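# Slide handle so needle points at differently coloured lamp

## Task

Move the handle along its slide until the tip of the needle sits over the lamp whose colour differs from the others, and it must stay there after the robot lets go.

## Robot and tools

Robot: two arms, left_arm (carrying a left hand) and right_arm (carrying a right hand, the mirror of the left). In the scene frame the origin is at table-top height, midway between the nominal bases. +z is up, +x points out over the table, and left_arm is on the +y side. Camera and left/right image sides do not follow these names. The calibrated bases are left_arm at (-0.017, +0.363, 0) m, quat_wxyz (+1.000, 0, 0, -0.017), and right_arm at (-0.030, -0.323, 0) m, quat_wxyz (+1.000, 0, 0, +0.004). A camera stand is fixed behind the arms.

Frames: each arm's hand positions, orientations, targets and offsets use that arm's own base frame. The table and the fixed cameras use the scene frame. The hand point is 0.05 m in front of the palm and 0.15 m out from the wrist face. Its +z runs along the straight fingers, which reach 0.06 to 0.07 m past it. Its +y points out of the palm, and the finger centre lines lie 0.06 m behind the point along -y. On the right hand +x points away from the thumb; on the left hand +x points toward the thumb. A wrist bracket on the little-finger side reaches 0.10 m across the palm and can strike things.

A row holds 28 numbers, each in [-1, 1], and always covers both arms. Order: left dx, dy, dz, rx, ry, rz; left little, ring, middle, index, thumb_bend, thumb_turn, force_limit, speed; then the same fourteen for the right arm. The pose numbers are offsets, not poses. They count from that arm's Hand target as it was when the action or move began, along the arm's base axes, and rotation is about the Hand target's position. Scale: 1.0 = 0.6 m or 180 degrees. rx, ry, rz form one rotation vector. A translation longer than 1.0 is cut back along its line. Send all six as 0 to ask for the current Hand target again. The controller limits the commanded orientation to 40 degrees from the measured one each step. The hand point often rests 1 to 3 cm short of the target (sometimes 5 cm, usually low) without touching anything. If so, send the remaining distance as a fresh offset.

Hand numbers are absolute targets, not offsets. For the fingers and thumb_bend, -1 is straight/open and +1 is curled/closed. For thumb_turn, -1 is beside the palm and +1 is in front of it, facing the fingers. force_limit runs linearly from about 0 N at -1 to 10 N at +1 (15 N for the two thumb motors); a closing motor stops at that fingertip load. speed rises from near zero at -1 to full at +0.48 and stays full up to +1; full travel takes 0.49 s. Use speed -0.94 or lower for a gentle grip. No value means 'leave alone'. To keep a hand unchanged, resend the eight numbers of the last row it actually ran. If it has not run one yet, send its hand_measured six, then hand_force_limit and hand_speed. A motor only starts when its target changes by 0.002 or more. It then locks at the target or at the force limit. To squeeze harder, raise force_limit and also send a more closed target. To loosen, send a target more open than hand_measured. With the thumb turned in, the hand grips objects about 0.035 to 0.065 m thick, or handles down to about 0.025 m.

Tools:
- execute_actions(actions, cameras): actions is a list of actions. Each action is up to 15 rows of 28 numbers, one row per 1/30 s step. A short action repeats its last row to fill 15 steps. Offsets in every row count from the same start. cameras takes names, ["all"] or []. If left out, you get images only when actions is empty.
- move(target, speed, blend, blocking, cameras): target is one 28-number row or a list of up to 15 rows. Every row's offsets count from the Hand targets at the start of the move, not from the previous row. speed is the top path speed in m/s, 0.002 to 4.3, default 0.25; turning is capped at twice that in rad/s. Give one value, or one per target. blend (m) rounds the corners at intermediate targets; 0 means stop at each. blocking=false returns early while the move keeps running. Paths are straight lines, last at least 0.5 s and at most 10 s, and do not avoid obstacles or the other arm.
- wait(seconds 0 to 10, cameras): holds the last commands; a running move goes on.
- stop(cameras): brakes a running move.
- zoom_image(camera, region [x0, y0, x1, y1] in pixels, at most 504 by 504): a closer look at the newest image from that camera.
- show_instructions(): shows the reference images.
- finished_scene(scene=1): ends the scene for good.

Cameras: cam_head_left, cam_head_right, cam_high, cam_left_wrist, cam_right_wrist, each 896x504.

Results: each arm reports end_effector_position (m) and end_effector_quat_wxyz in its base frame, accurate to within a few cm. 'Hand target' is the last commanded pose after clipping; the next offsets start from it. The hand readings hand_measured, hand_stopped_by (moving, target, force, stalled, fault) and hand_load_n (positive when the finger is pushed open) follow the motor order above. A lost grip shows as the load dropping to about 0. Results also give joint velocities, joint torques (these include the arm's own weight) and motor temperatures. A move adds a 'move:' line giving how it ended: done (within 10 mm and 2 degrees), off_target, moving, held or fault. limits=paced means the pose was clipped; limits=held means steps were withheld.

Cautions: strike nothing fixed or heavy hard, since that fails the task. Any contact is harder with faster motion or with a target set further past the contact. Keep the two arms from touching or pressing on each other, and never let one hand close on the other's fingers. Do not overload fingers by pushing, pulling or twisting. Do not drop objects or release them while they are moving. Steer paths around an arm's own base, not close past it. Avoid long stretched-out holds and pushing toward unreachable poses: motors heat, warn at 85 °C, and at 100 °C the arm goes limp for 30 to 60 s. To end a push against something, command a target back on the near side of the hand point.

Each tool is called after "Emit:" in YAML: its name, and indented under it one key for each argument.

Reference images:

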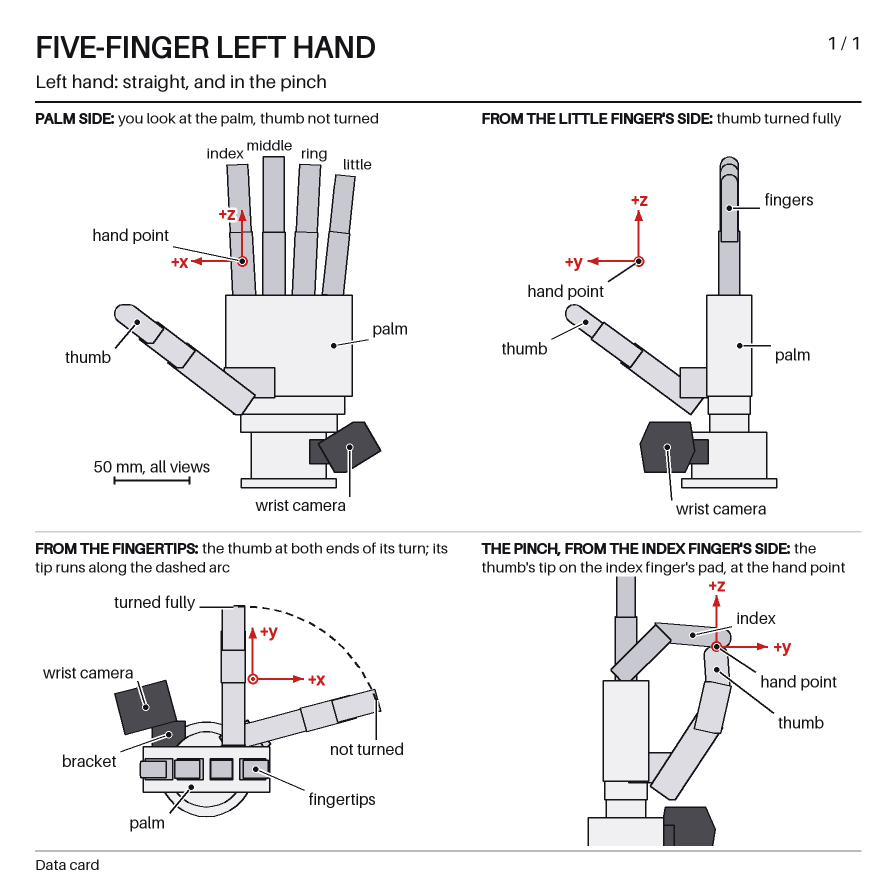

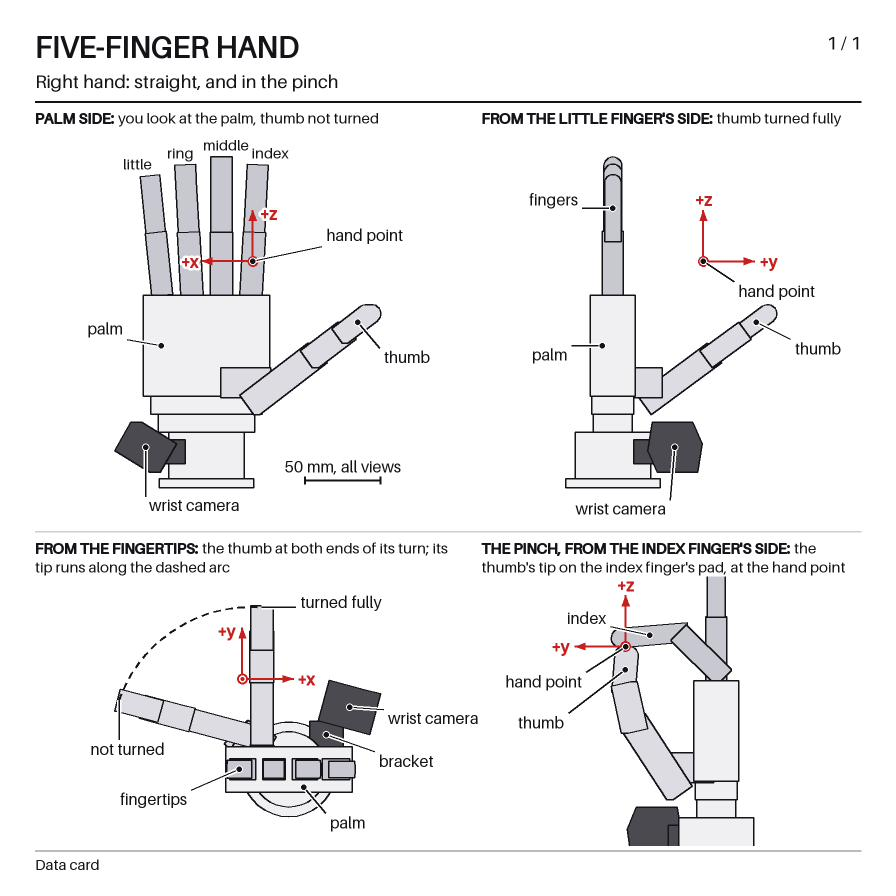

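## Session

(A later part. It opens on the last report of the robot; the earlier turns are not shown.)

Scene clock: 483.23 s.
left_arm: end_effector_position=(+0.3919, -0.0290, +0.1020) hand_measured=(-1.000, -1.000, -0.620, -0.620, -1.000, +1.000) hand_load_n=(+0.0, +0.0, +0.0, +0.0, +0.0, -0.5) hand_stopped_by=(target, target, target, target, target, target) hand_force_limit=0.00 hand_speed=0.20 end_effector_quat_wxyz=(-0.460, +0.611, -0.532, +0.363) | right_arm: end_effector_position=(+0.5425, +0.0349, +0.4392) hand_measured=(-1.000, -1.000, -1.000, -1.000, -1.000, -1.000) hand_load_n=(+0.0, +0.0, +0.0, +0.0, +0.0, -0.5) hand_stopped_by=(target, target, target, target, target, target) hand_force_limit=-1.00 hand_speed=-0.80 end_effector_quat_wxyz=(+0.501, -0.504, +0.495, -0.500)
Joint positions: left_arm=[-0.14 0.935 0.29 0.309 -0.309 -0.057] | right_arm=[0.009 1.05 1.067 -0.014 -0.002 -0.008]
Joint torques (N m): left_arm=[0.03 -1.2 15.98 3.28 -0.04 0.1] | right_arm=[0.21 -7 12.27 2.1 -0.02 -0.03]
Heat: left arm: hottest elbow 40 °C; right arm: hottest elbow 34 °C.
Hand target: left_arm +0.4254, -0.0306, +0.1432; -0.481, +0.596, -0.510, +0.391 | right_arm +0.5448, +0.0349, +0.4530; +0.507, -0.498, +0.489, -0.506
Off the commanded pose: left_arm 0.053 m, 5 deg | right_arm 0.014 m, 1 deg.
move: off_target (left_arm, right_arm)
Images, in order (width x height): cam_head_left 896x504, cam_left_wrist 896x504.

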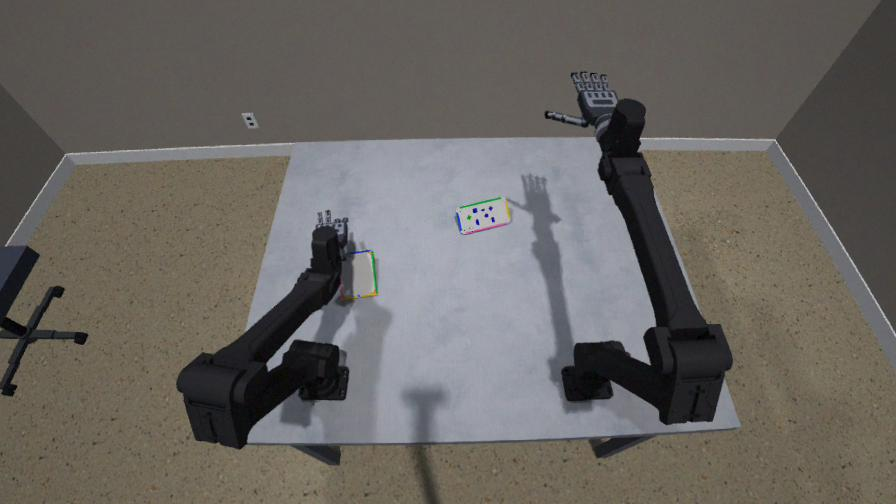

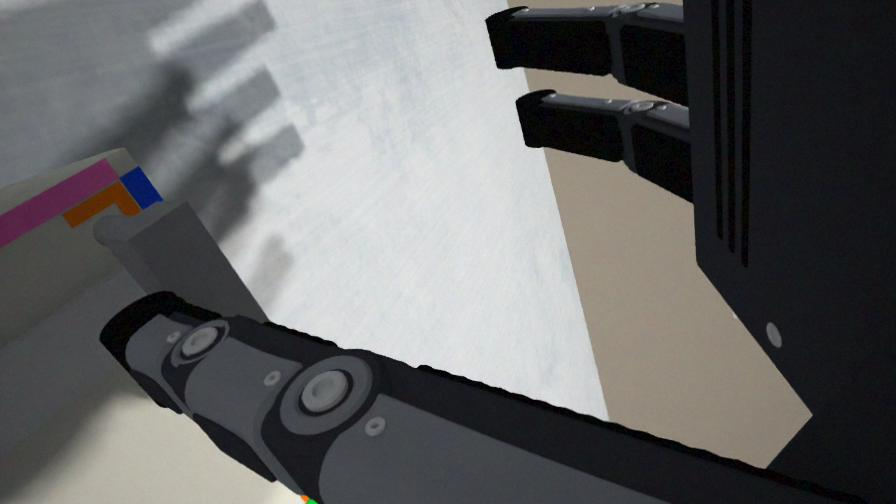

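Emit:
wait:
  seconds: 0
  cameras: ["cam_high","cam_head_left","cam_head_right","cam_left_wrist"]

Emit:
zoom_image:
  camera: "cam_high"
  region: [530, 110, 630, 210]

Emit:
zoom_image:
  camera: "cam_head_right"
  region: [310, 210, 410, 310]

Emit:
zoom_image:
  camera: "cam_left_wrist"
  region: [0, 100, 350, 400]

Scene clock: 502.70 s.
left_arm: end_effector_position=(+0.3919, -0.0290, +0.1020) hand_measured=(-1.000, -1.000, -0.620, -0.620, -1.000, +1.000) hand_load_n=(+0.0, +0.0, +0.0, +0.0, +0.5, -0.5) hand_stopped_by=(target, target, target, target, target, target) hand_force_limit=0.00 hand_speed=0.20 end_effector_quat_wxyz=(-0.460, +0.611, -0.532, +0.363) | right_arm: end_effector_position=(+0.5425, +0.0349, +0.4392) hand_measured=(-1.000, -1.000, -1.000, -1.000, -1.000, -1.000) hand_load_n=(+0.0, +0.0, +0.0, +0.0, +0.0, +0.0) hand_stopped_by=(target, target, target, target, target, target) hand_force_limit=-1.00 hand_speed=-0.80 end_effector_quat_wxyz=(+0.501, -0.504, +0.495, -0.500)
Joint positions: left_arm=[-0.14 0.935 0.29 0.309 -0.309 -0.057] | right_arm=[0.009 1.05 1.067 -0.014 -0.002 -0.008]
Joint torques (N m): left_arm=[0.26 -1.26 15.95 3.3 -0.04 0.11] | right_arm=[0.26 -7.18 12.29 2.02 -0.03 -0.03]
Heat: left arm: hottest elbow 39 °C; right arm: hottest elbow 35 °C.
Hand target: left_arm +0.4254, -0.0306, +0.1432; -0.481, +0.596, -0.510, +0.391 | right_arm +0.5448, +0.0349, +0.4530; +0.507, -0.498, +0.489, -0.506
Off the commanded pose: left_arm 0.053 m, 5 deg | right_arm 0.014 m, 1 deg.
Images, in order (width x height): cam_head_left 896x504, cam_head_right 896x504, cam_high 896x504, cam_left_wrist 896x504.

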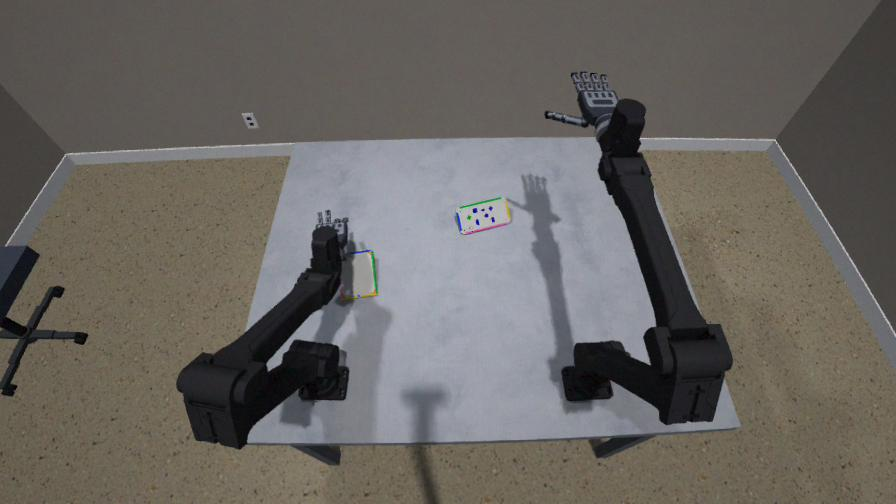

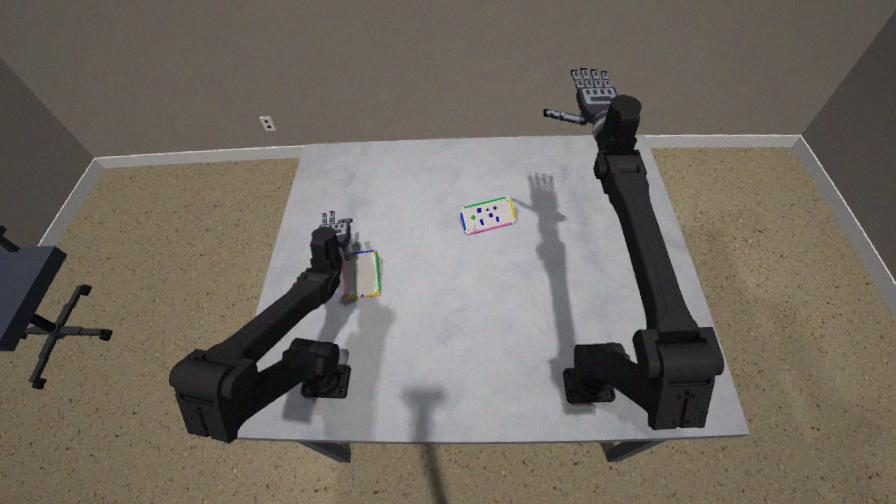

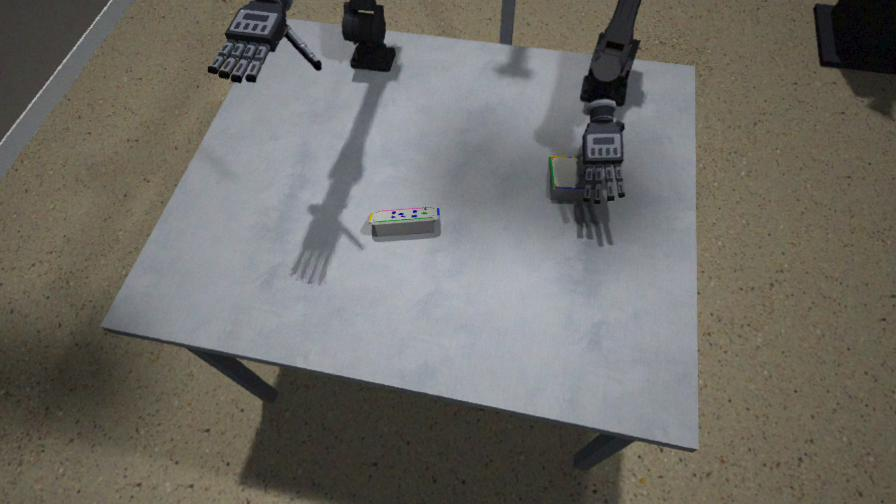

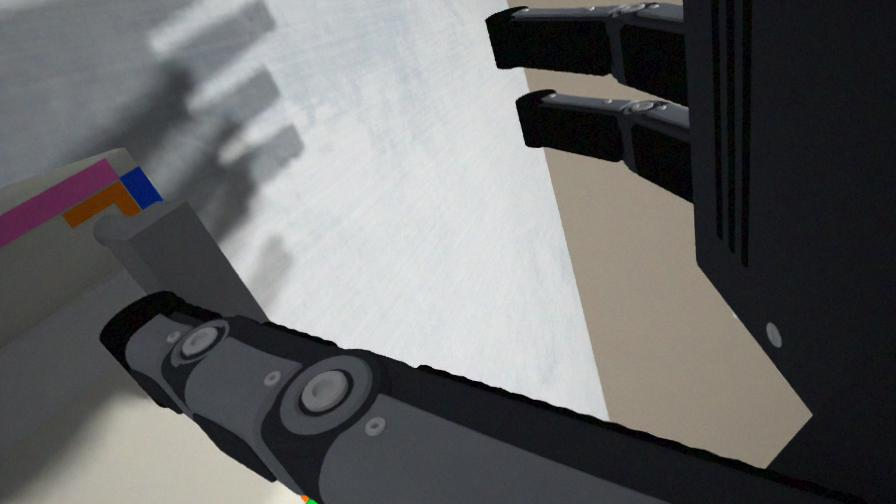

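Scaled by 5.040 from the camera's 896x504 image, which has a finer 1280x720 frame.

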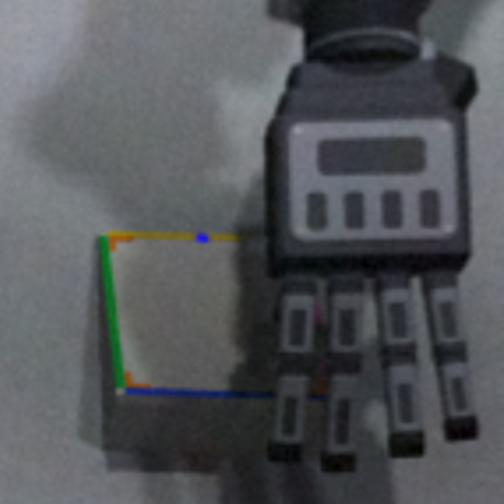

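Scaled by 5.040 from the camera's 896x504 image, which has a finer 1280x720 frame.

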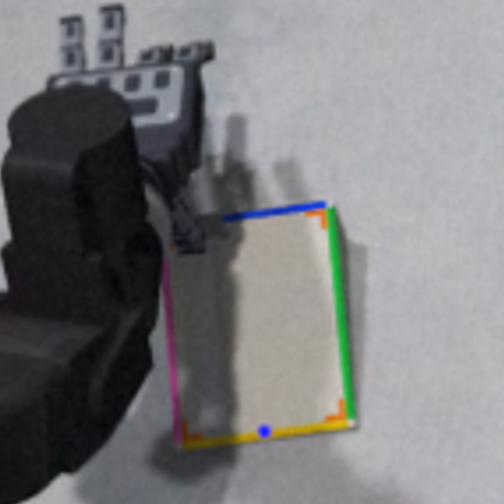

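Scaled by 1.440 from the camera's 896x504 image, which has a finer 1280x720 frame.

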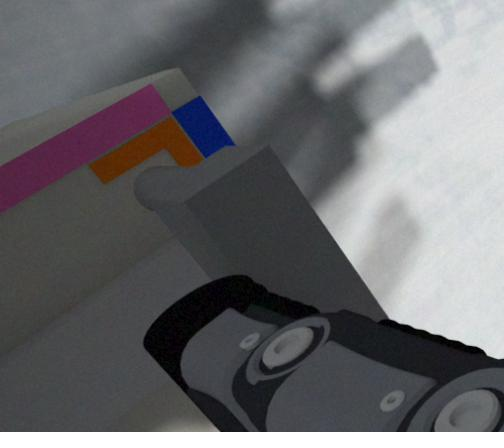

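Emit:
move:
  target:
    - [-0.099,-0.004,-0.082,0,0,0, -1,-1,-0.62,-0.62,-1,1,0,0.2, 0,0,0,0,0,0,-1,-1,-1,-1,-1,-1,-1,-0.8]
    - [-0.109,0.0568,-0.08,0,0,0, -1,-1,-0.62,-0.62,-1,1,0,0.2, 0,0,0,0,0,0,-1,-1,-1,-1,-1,-1,-1,-0.8]
  speed: 0.1
  cameras: ["cam_left_wrist","cam_head_right"]

Emit:
zoom_image:
  camera: "cam_head_right"
  region: [310, 210, 410, 310]

Scene clock: 514.63 s.
left_arm: end_effector_position=(+0.3629, +0.0005, +0.0977) hand_measured=(-1.000, -1.000, -0.620, -0.620, -1.000, +1.000) hand_load_n=(+0.0, +0.0, +0.0, +0.0, +0.0, +0.0) hand_stopped_by=(target, target, target, target, target, target) hand_force_limit=0.00 hand_speed=0.20 end_effector_quat_wxyz=(-0.479, +0.597, -0.507, +0.396) | right_arm: end_effector_position=(+0.5425, +0.0349, +0.4392) hand_measured=(-1.000, -1.000, -1.000, -1.000, -1.000, -1.000) hand_load_n=(+0.0, +0.0, +0.0, +0.0, +0.0, +0.0) hand_stopped_by=(target, target, target, target, target, target) hand_force_limit=-1.00 hand_speed=-0.80 end_effector_quat_wxyz=(+0.501, -0.504, +0.495, -0.500)
Joint positions: left_arm=[-0.001 0.815 0.153 0.43 -0.173 -0.029] | right_arm=[0.009 1.05 1.067 -0.014 -0.002 -0.008]
Joint torques (N m): left_arm=[0.32 -0.85 8.8 1.87 -0.01 0.12] | right_arm=[0.44 -7 12.3 2.1 -0.04 -0.02]
Heat: left arm: hottest elbow 39 °C; right arm: hottest elbow 35 °C.
Hand target: left_arm +0.3601, +0.0034, +0.0953; -0.481, +0.596, -0.510, +0.391 | right_arm +0.5448, +0.0349, +0.4530; +0.507, -0.498, +0.489, -0.506
Off the commanded pose: left_arm 0.005 m, 1 deg | right_arm 0.014 m, 1 deg.
move: off_target (right_arm)
Images, in order (width x height): cam_head_right 896x504, cam_left_wrist 896x504.

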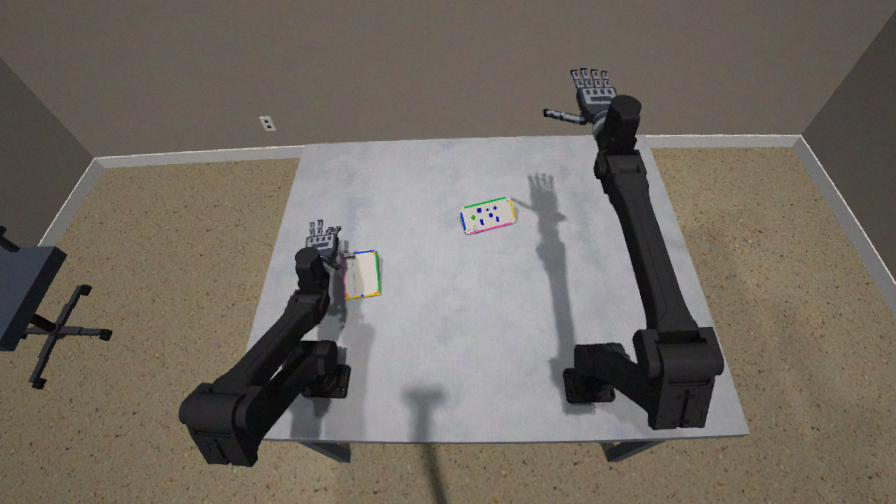

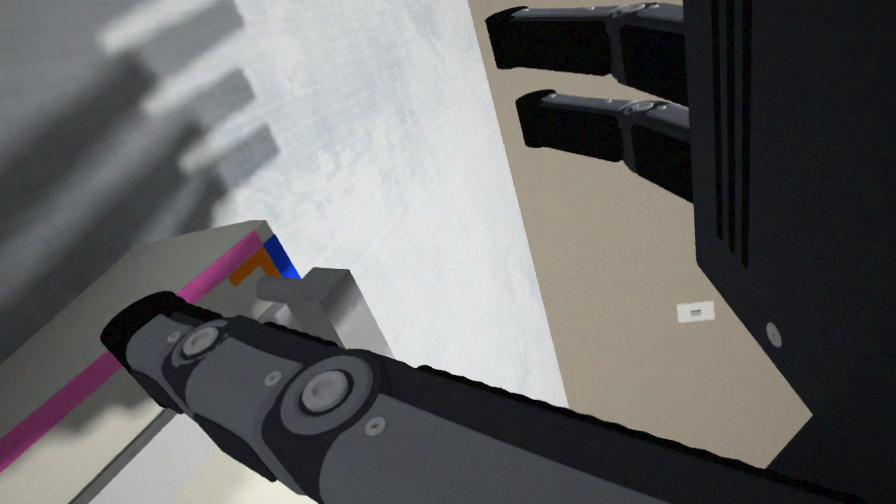

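Scaled by 5.040 from the camera's 896x504 image, which has a finer 1280x720 frame.

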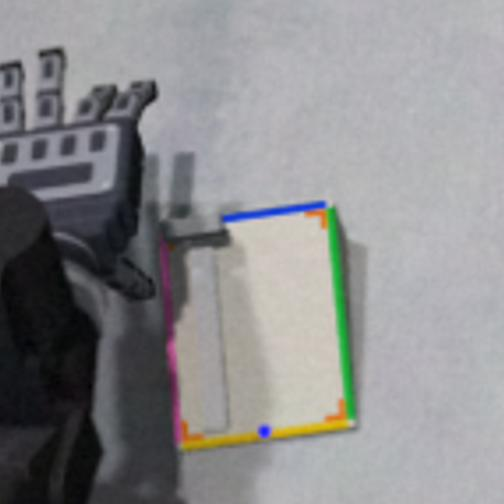

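Emit:
move:
  target: [0.1217,0.0075,0.0875,0,0,0, -1,-1,-0.62,-0.62,-1,1,0,0.2, 0,0,0,0,0,0,-1,-1,-1,-1,-1,-1,-1,-0.8]
  speed: 0.08
  cameras: ["cam_left_wrist","cam_head_right"]

Emit:
zoom_image:
  camera: "cam_head_right"
  region: [310, 210, 410, 310]

Scene clock: 531.17 s.
left_arm: end_effector_position=(+0.4084, +0.0042, +0.1158) hand_measured=(-1.000, -1.000, -0.620, -0.620, -1.000, +1.000) hand_load_n=(+0.0, +0.0, +0.0, +0.0, +0.0, +0.0) hand_stopped_by=(target, target, target, target, target, target) hand_force_limit=0.00 hand_speed=0.20 end_effector_quat_wxyz=(-0.463, +0.610, -0.521, +0.377) | right_arm: end_effector_position=(+0.5425, +0.0349, +0.4392) hand_measured=(-1.000, -1.000, -1.000, -1.000, -1.000, -1.000) hand_load_n=(+0.0, -0.5, +0.0, +0.0, +0.0, -0.5) hand_stopped_by=(target, target, target, target, target, target) hand_force_limit=-1.00 hand_speed=-0.80 end_effector_quat_wxyz=(+0.501, -0.504, +0.495, -0.500)
Joint positions: left_arm=[0.015 0.959 0.319 0.346 -0.158 -0.024] | right_arm=[0.009 1.05 1.067 -0.014 -0.002 -0.008]
Joint torques (N m): left_arm=[0.26 -1.73 15.27 2.29 -0.02 0.15] | right_arm=[0.26 -7.12 12.25 2.04 -0.03 -0.03]
Heat: left arm: hottest elbow 38 °C; right arm: hottest elbow 35 °C.
Hand target: left_arm +0.4331, +0.0080, +0.1475; -0.481, +0.596, -0.510, +0.391 | right_arm +0.5448, +0.0349, +0.4530; +0.507, -0.498, +0.489, -0.506
Off the commanded pose: left_arm 0.041 m, 3 deg | right_arm 0.014 m, 1 deg.
move: off_target (left_arm, right_arm)
Images, in order (width x height): cam_head_right 896x504, cam_left_wrist 896x504.

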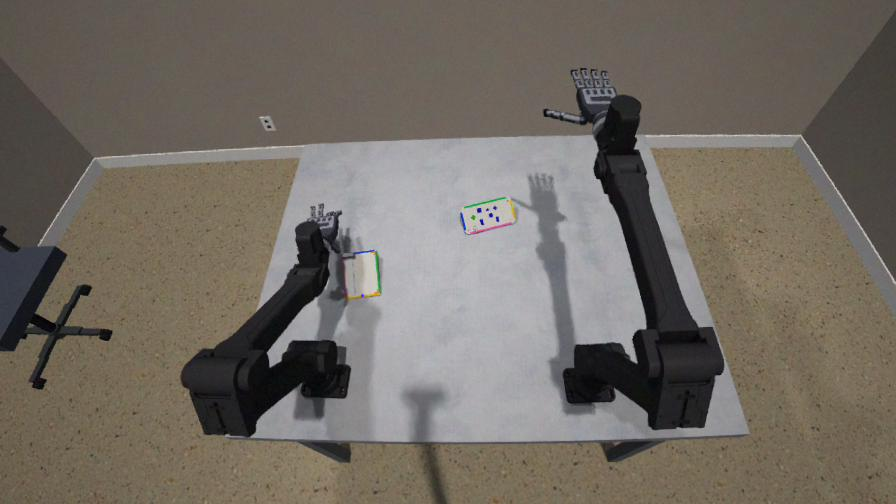

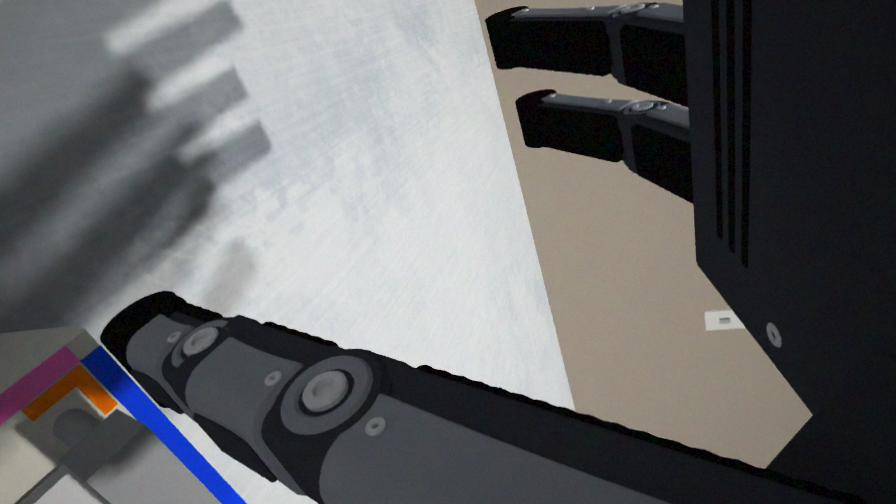

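Scaled by 5.040 from the camera's 896x504 image, which has a finer 1280x720 frame.

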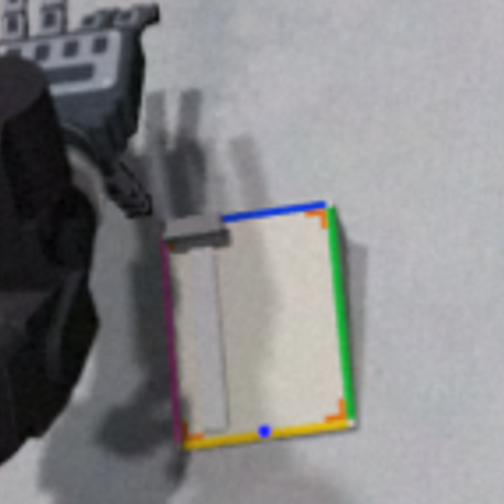

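Emit:
move:
  target: [-0.0585,-0.0,-0.069,0,0,0, -1,-1,-0.62,-0.62,-1,1,0,0.2, 0,0,0,0,0,0,-1,-1,-1,-1,-1,-1,-1,-0.8]
  speed: 0.08
  cameras: ["cam_left_wrist","cam_head_right","cam_high"]

Emit:
zoom_image:
  camera: "cam_head_right"
  region: [310, 210, 410, 310]

Emit:
zoom_image:
  camera: "cam_high"
  region: [530, 120, 630, 220]

Scene clock: 540.23 s.
left_arm: end_effector_position=(+0.3978, +0.0048, +0.1066) hand_measured=(-1.000, -1.000, -0.620, -0.620, -1.000, +1.000) hand_load_n=(+0.0, +0.0, +0.0, +0.0, +0.0, +0.0) hand_stopped_by=(target, target, target, target, target, target) hand_force_limit=0.00 hand_speed=0.20 end_effector_quat_wxyz=(-0.476, +0.600, -0.510, +0.392) | right_arm: end_effector_position=(+0.5425, +0.0349, +0.4392) hand_measured=(-1.000, -1.000, -1.000, -1.000, -1.000, -1.000) hand_load_n=(+0.0, +0.0, +0.0, +0.0, +0.0, +0.0) hand_stopped_by=(target, target, target, target, target, target) hand_force_limit=-1.00 hand_speed=-0.80 end_effector_quat_wxyz=(+0.501, -0.504, +0.495, -0.500)
Joint positions: left_arm=[0.018 0.959 0.248 0.465 -0.154 -0.023] | right_arm=[0.009 1.05 1.067 -0.014 -0.002 -0.008]
Joint torques (N m): left_arm=[0.26 -1.32 8.58 2.99 -0.01 0.15] | right_arm=[0.09 -7.12 12.27 2.11 -0.02 -0.03]
Heat: left arm: hottest elbow 38 °C; right arm: hottest elbow 35 °C.
Hand target: left_arm +0.3980, +0.0081, +0.1063; -0.481, +0.596, -0.510, +0.391 | right_arm +0.5448, +0.0349, +0.4530; +0.507, -0.498, +0.489, -0.506
Off the commanded pose: left_arm 0.003 m, 1 deg | right_arm 0.014 m, 1 deg.
move: off_target (right_arm)
Images, in order (width x height): cam_head_right 896x504, cam_high 896x504, cam_left_wrist 896x504.

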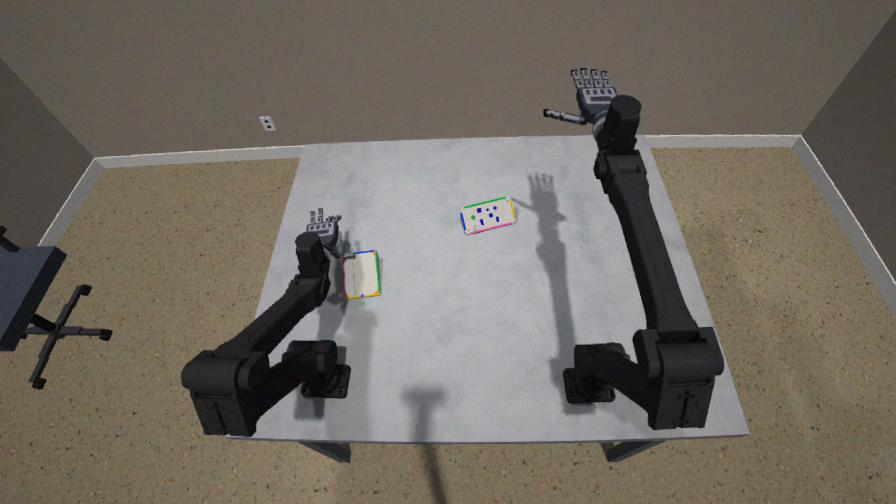

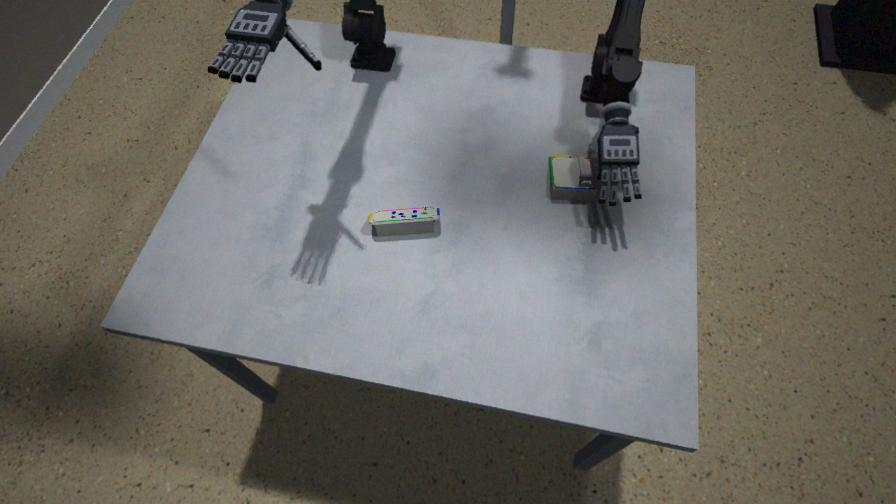

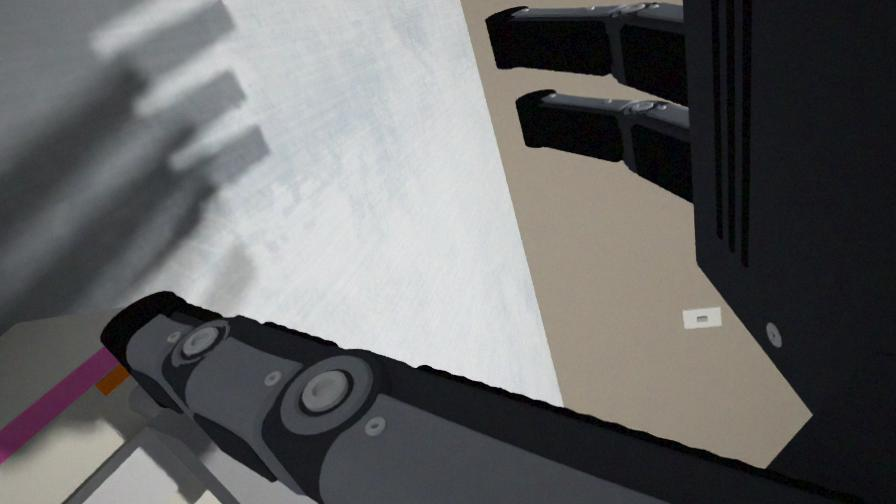

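Scaled by 5.040 from the camera's 896x504 image, which has a finer 1280x720 frame.

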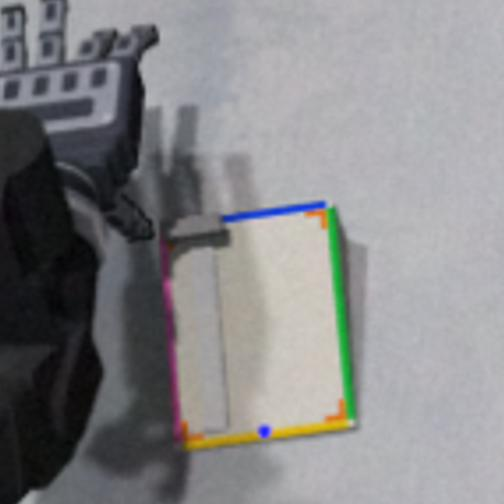

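Scaled by 5.040 from the camera's 896x504 image, which has a finer 1280x720 frame.

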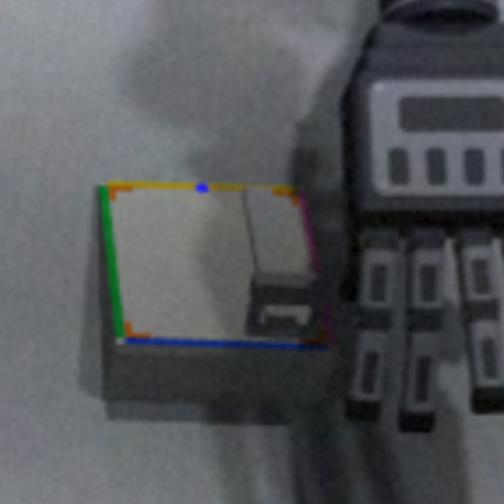

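Emit:
move:
  target:
    - [-0.009,0.0,-0.003,0,0,0, -1,-1,-0.62,-0.62,-1,1,0,0.2, 0,0,0,0,0,0,-1,-1,-1,-1,-1,-1,-1,-0.8]
    - [-0.002,-0.038,-0.003,0,0,0, -1,-1,-0.62,-0.62,-1,1,0,0.2, 0,0,0,0,0,0,-1,-1,-1,-1,-1,-1,-1,-0.8]
  speed: 0.06
  cameras: ["cam_left_wrist","cam_head_right","cam_head_left"]

Emit:
zoom_image:
  camera: "cam_head_right"
  region: [310, 210, 410, 310]

Emit:
zoom_image:
  camera: "cam_head_left"
  region: [450, 190, 520, 240]

Scene clock: 556.93 s.
left_arm: end_effector_position=(+0.3925, -0.0094, +0.0998) hand_measured=(-1.000, -1.000, -0.620, -0.620, -1.000, +1.000) hand_load_n=(-0.5, +0.0, +0.0, +0.0, +0.0, -1.0) hand_stopped_by=(target, target, target, target, target, target) hand_force_limit=0.00 hand_speed=0.20 end_effector_quat_wxyz=(-0.482, +0.599, -0.515, +0.380) | right_arm: end_effector_position=(+0.5425, +0.0349, +0.4392) hand_measured=(-1.000, -1.000, -1.000, -1.000, -1.000, -1.000) hand_load_n=(+0.0, +0.0, +0.0, -0.5, +0.0, +0.0) hand_stopped_by=(target, target, target, target, target, target) hand_force_limit=-1.00 hand_speed=-0.80 end_effector_quat_wxyz=(+0.501, -0.504, +0.495, -0.500)
Joint positions: left_arm=[-0.066 0.961 0.234 0.469 -0.251 -0.023] | right_arm=[0.009 1.05 1.067 -0.014 -0.002 -0.008]
Joint torques (N m): left_arm=[-1.14 -1.03 9.4 3.06 -0.1 -0.11] | right_arm=[0.26 -7 12.33 2.09 -0.04 -0.02]
Heat: left arm: hottest elbow 37 °C; right arm: hottest elbow 35 °C.
Hand target: left_arm +0.3968, -0.0148, +0.1044; -0.481, +0.596, -0.510, +0.391 | right_arm +0.5448, +0.0349, +0.4530; +0.507, -0.498, +0.489, -0.506
Off the commanded pose: left_arm 0.008 m, 1 deg | right_arm 0.014 m, 1 deg.
move: off_target (right_arm)
Images, in order (width x height): cam_head_left 896x504, cam_head_right 896x504, cam_left_wrist 896x504.

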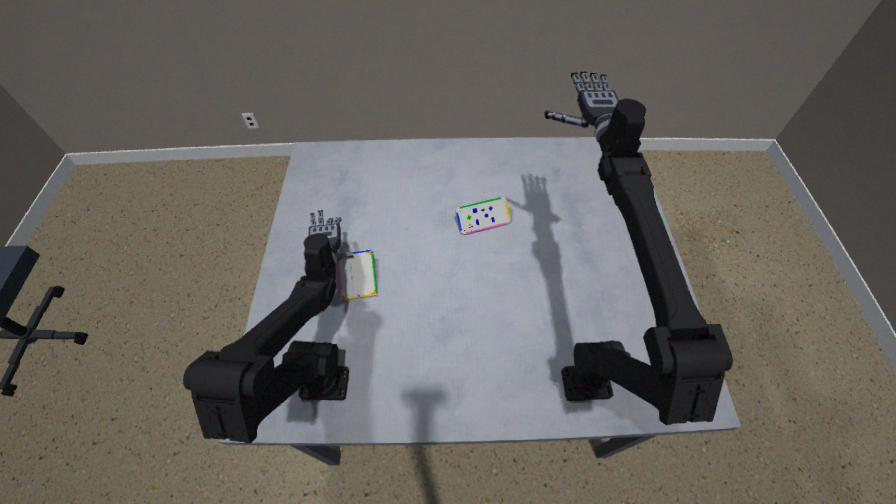

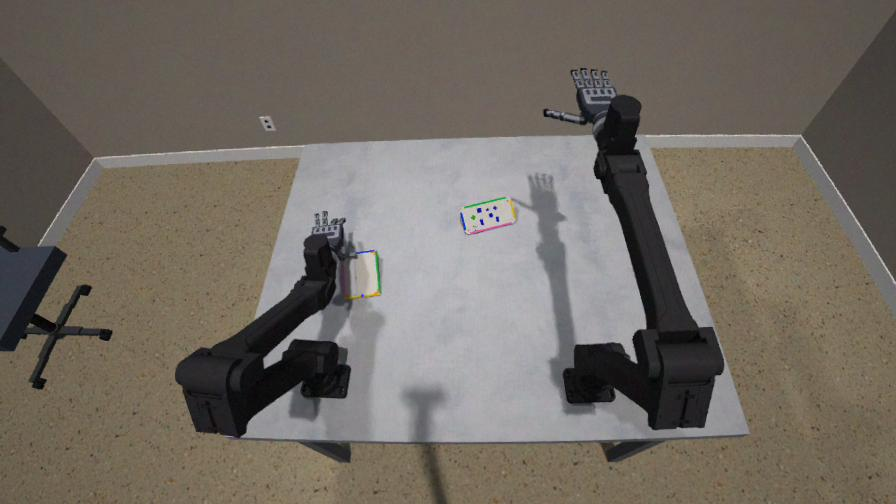

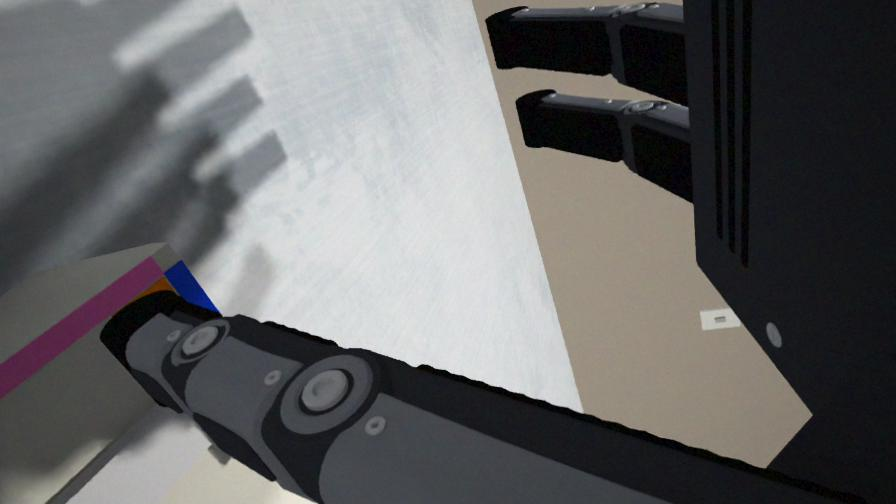

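Scaled by 5.040 from the camera's 896x504 image, which has a finer 1280x720 frame.

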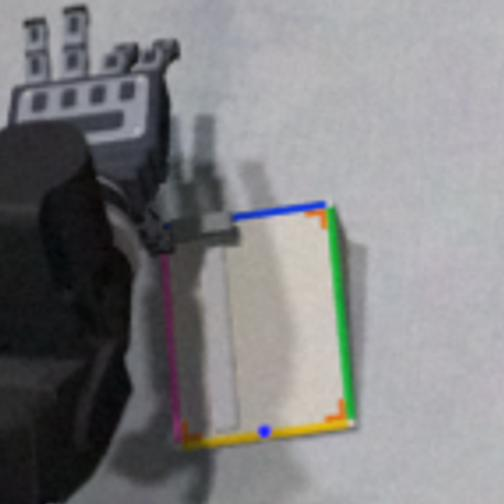

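Scaled by 7.200 from the camera's 896x504 image, which has a finer 1280x720 frame.

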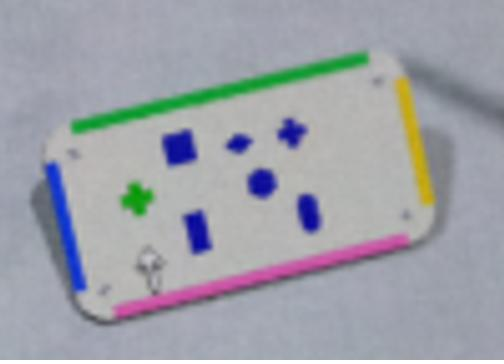

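Emit:
move:
  target: [0.008,-0.038,0.008,0,0,0, -1,-1,-0.62,-0.62,-1,1,0,0.2, 0,0,0,0,0,0,-1,-1,-1,-1,-1,-1,-1,-0.8]
  speed: 0.06
  cameras: ["cam_left_wrist","cam_head_right","cam_head_left"]

Emit:
zoom_image:
  camera: "cam_head_right"
  region: [310, 210, 410, 310]

Emit:
zoom_image:
  camera: "cam_head_left"
  region: [450, 190, 520, 240]

Scene clock: 564.77 s.
left_arm: end_effector_position=(+0.3903, -0.0328, +0.0962) hand_measured=(-1.000, -1.000, -0.620, -0.620, -1.000, +1.000) hand_load_n=(+0.0, +0.0, +0.0, +0.0, +0.0, +0.0) hand_stopped_by=(target, target, target, target, target, target) hand_force_limit=0.00 hand_speed=0.20 end_effector_quat_wxyz=(-0.480, +0.597, -0.519, +0.380) | right_arm: end_effector_position=(+0.5425, +0.0349, +0.4392) hand_measured=(-1.000, -1.000, -1.000, -1.000, -1.000, -1.000) hand_load_n=(+0.0, +0.0, +0.0, +0.0, +0.0, +0.0) hand_stopped_by=(target, target, target, target, target, target) hand_force_limit=-1.00 hand_speed=-0.80 end_effector_quat_wxyz=(+0.501, -0.504, +0.495, -0.500)
Joint positions: left_arm=[-0.169 0.974 0.234 0.469 -0.343 -0.047] | right_arm=[0.009 1.05 1.067 -0.014 -0.002 -0.008]
Joint torques (N m): left_arm=[-0.85 -1.32 11.52 2.15 -0.25 -0.14] | right_arm=[0.32 -7 12.3 2.1 -0.03 -0.02]
Heat: left arm: hottest elbow 36 °C; right arm: hottest elbow 35 °C.
Hand target: left_arm +0.4016, -0.0377, +0.1093; -0.481, +0.596, -0.510, +0.391 | right_arm +0.5448, +0.0349, +0.4530; +0.507, -0.498, +0.489, -0.506
Off the commanded pose: left_arm 0.018 m, 2 deg | right_arm 0.014 m, 1 deg.
move: off_target (left_arm, right_arm)
Images, in order (width x height): cam_head_left 896x504, cam_head_right 896x504, cam_left_wrist 896x504.

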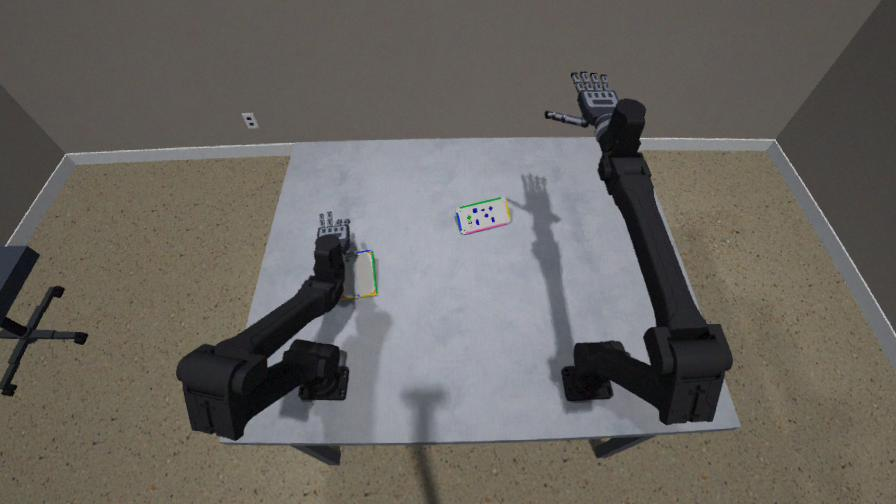

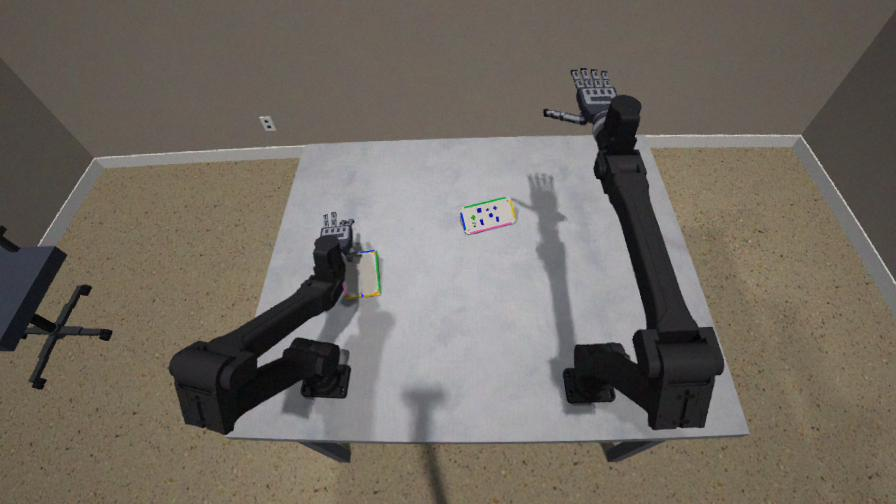

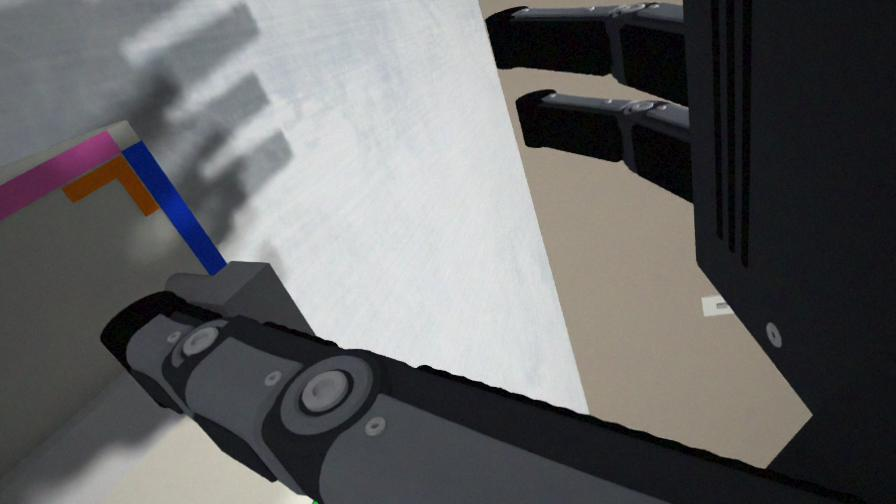

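Scaled by 5.040 from the camera's 896x504 image, which has a finer 1280x720 frame.

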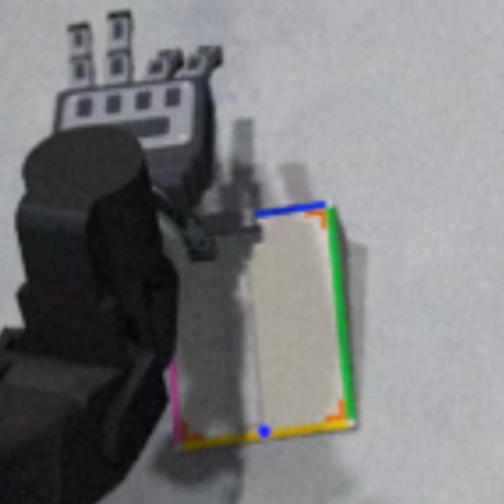

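Scaled by 7.200 from the camera's 896x504 image, which has a finer 1280x720 frame.

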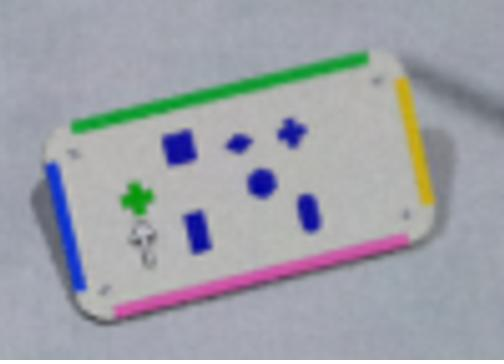

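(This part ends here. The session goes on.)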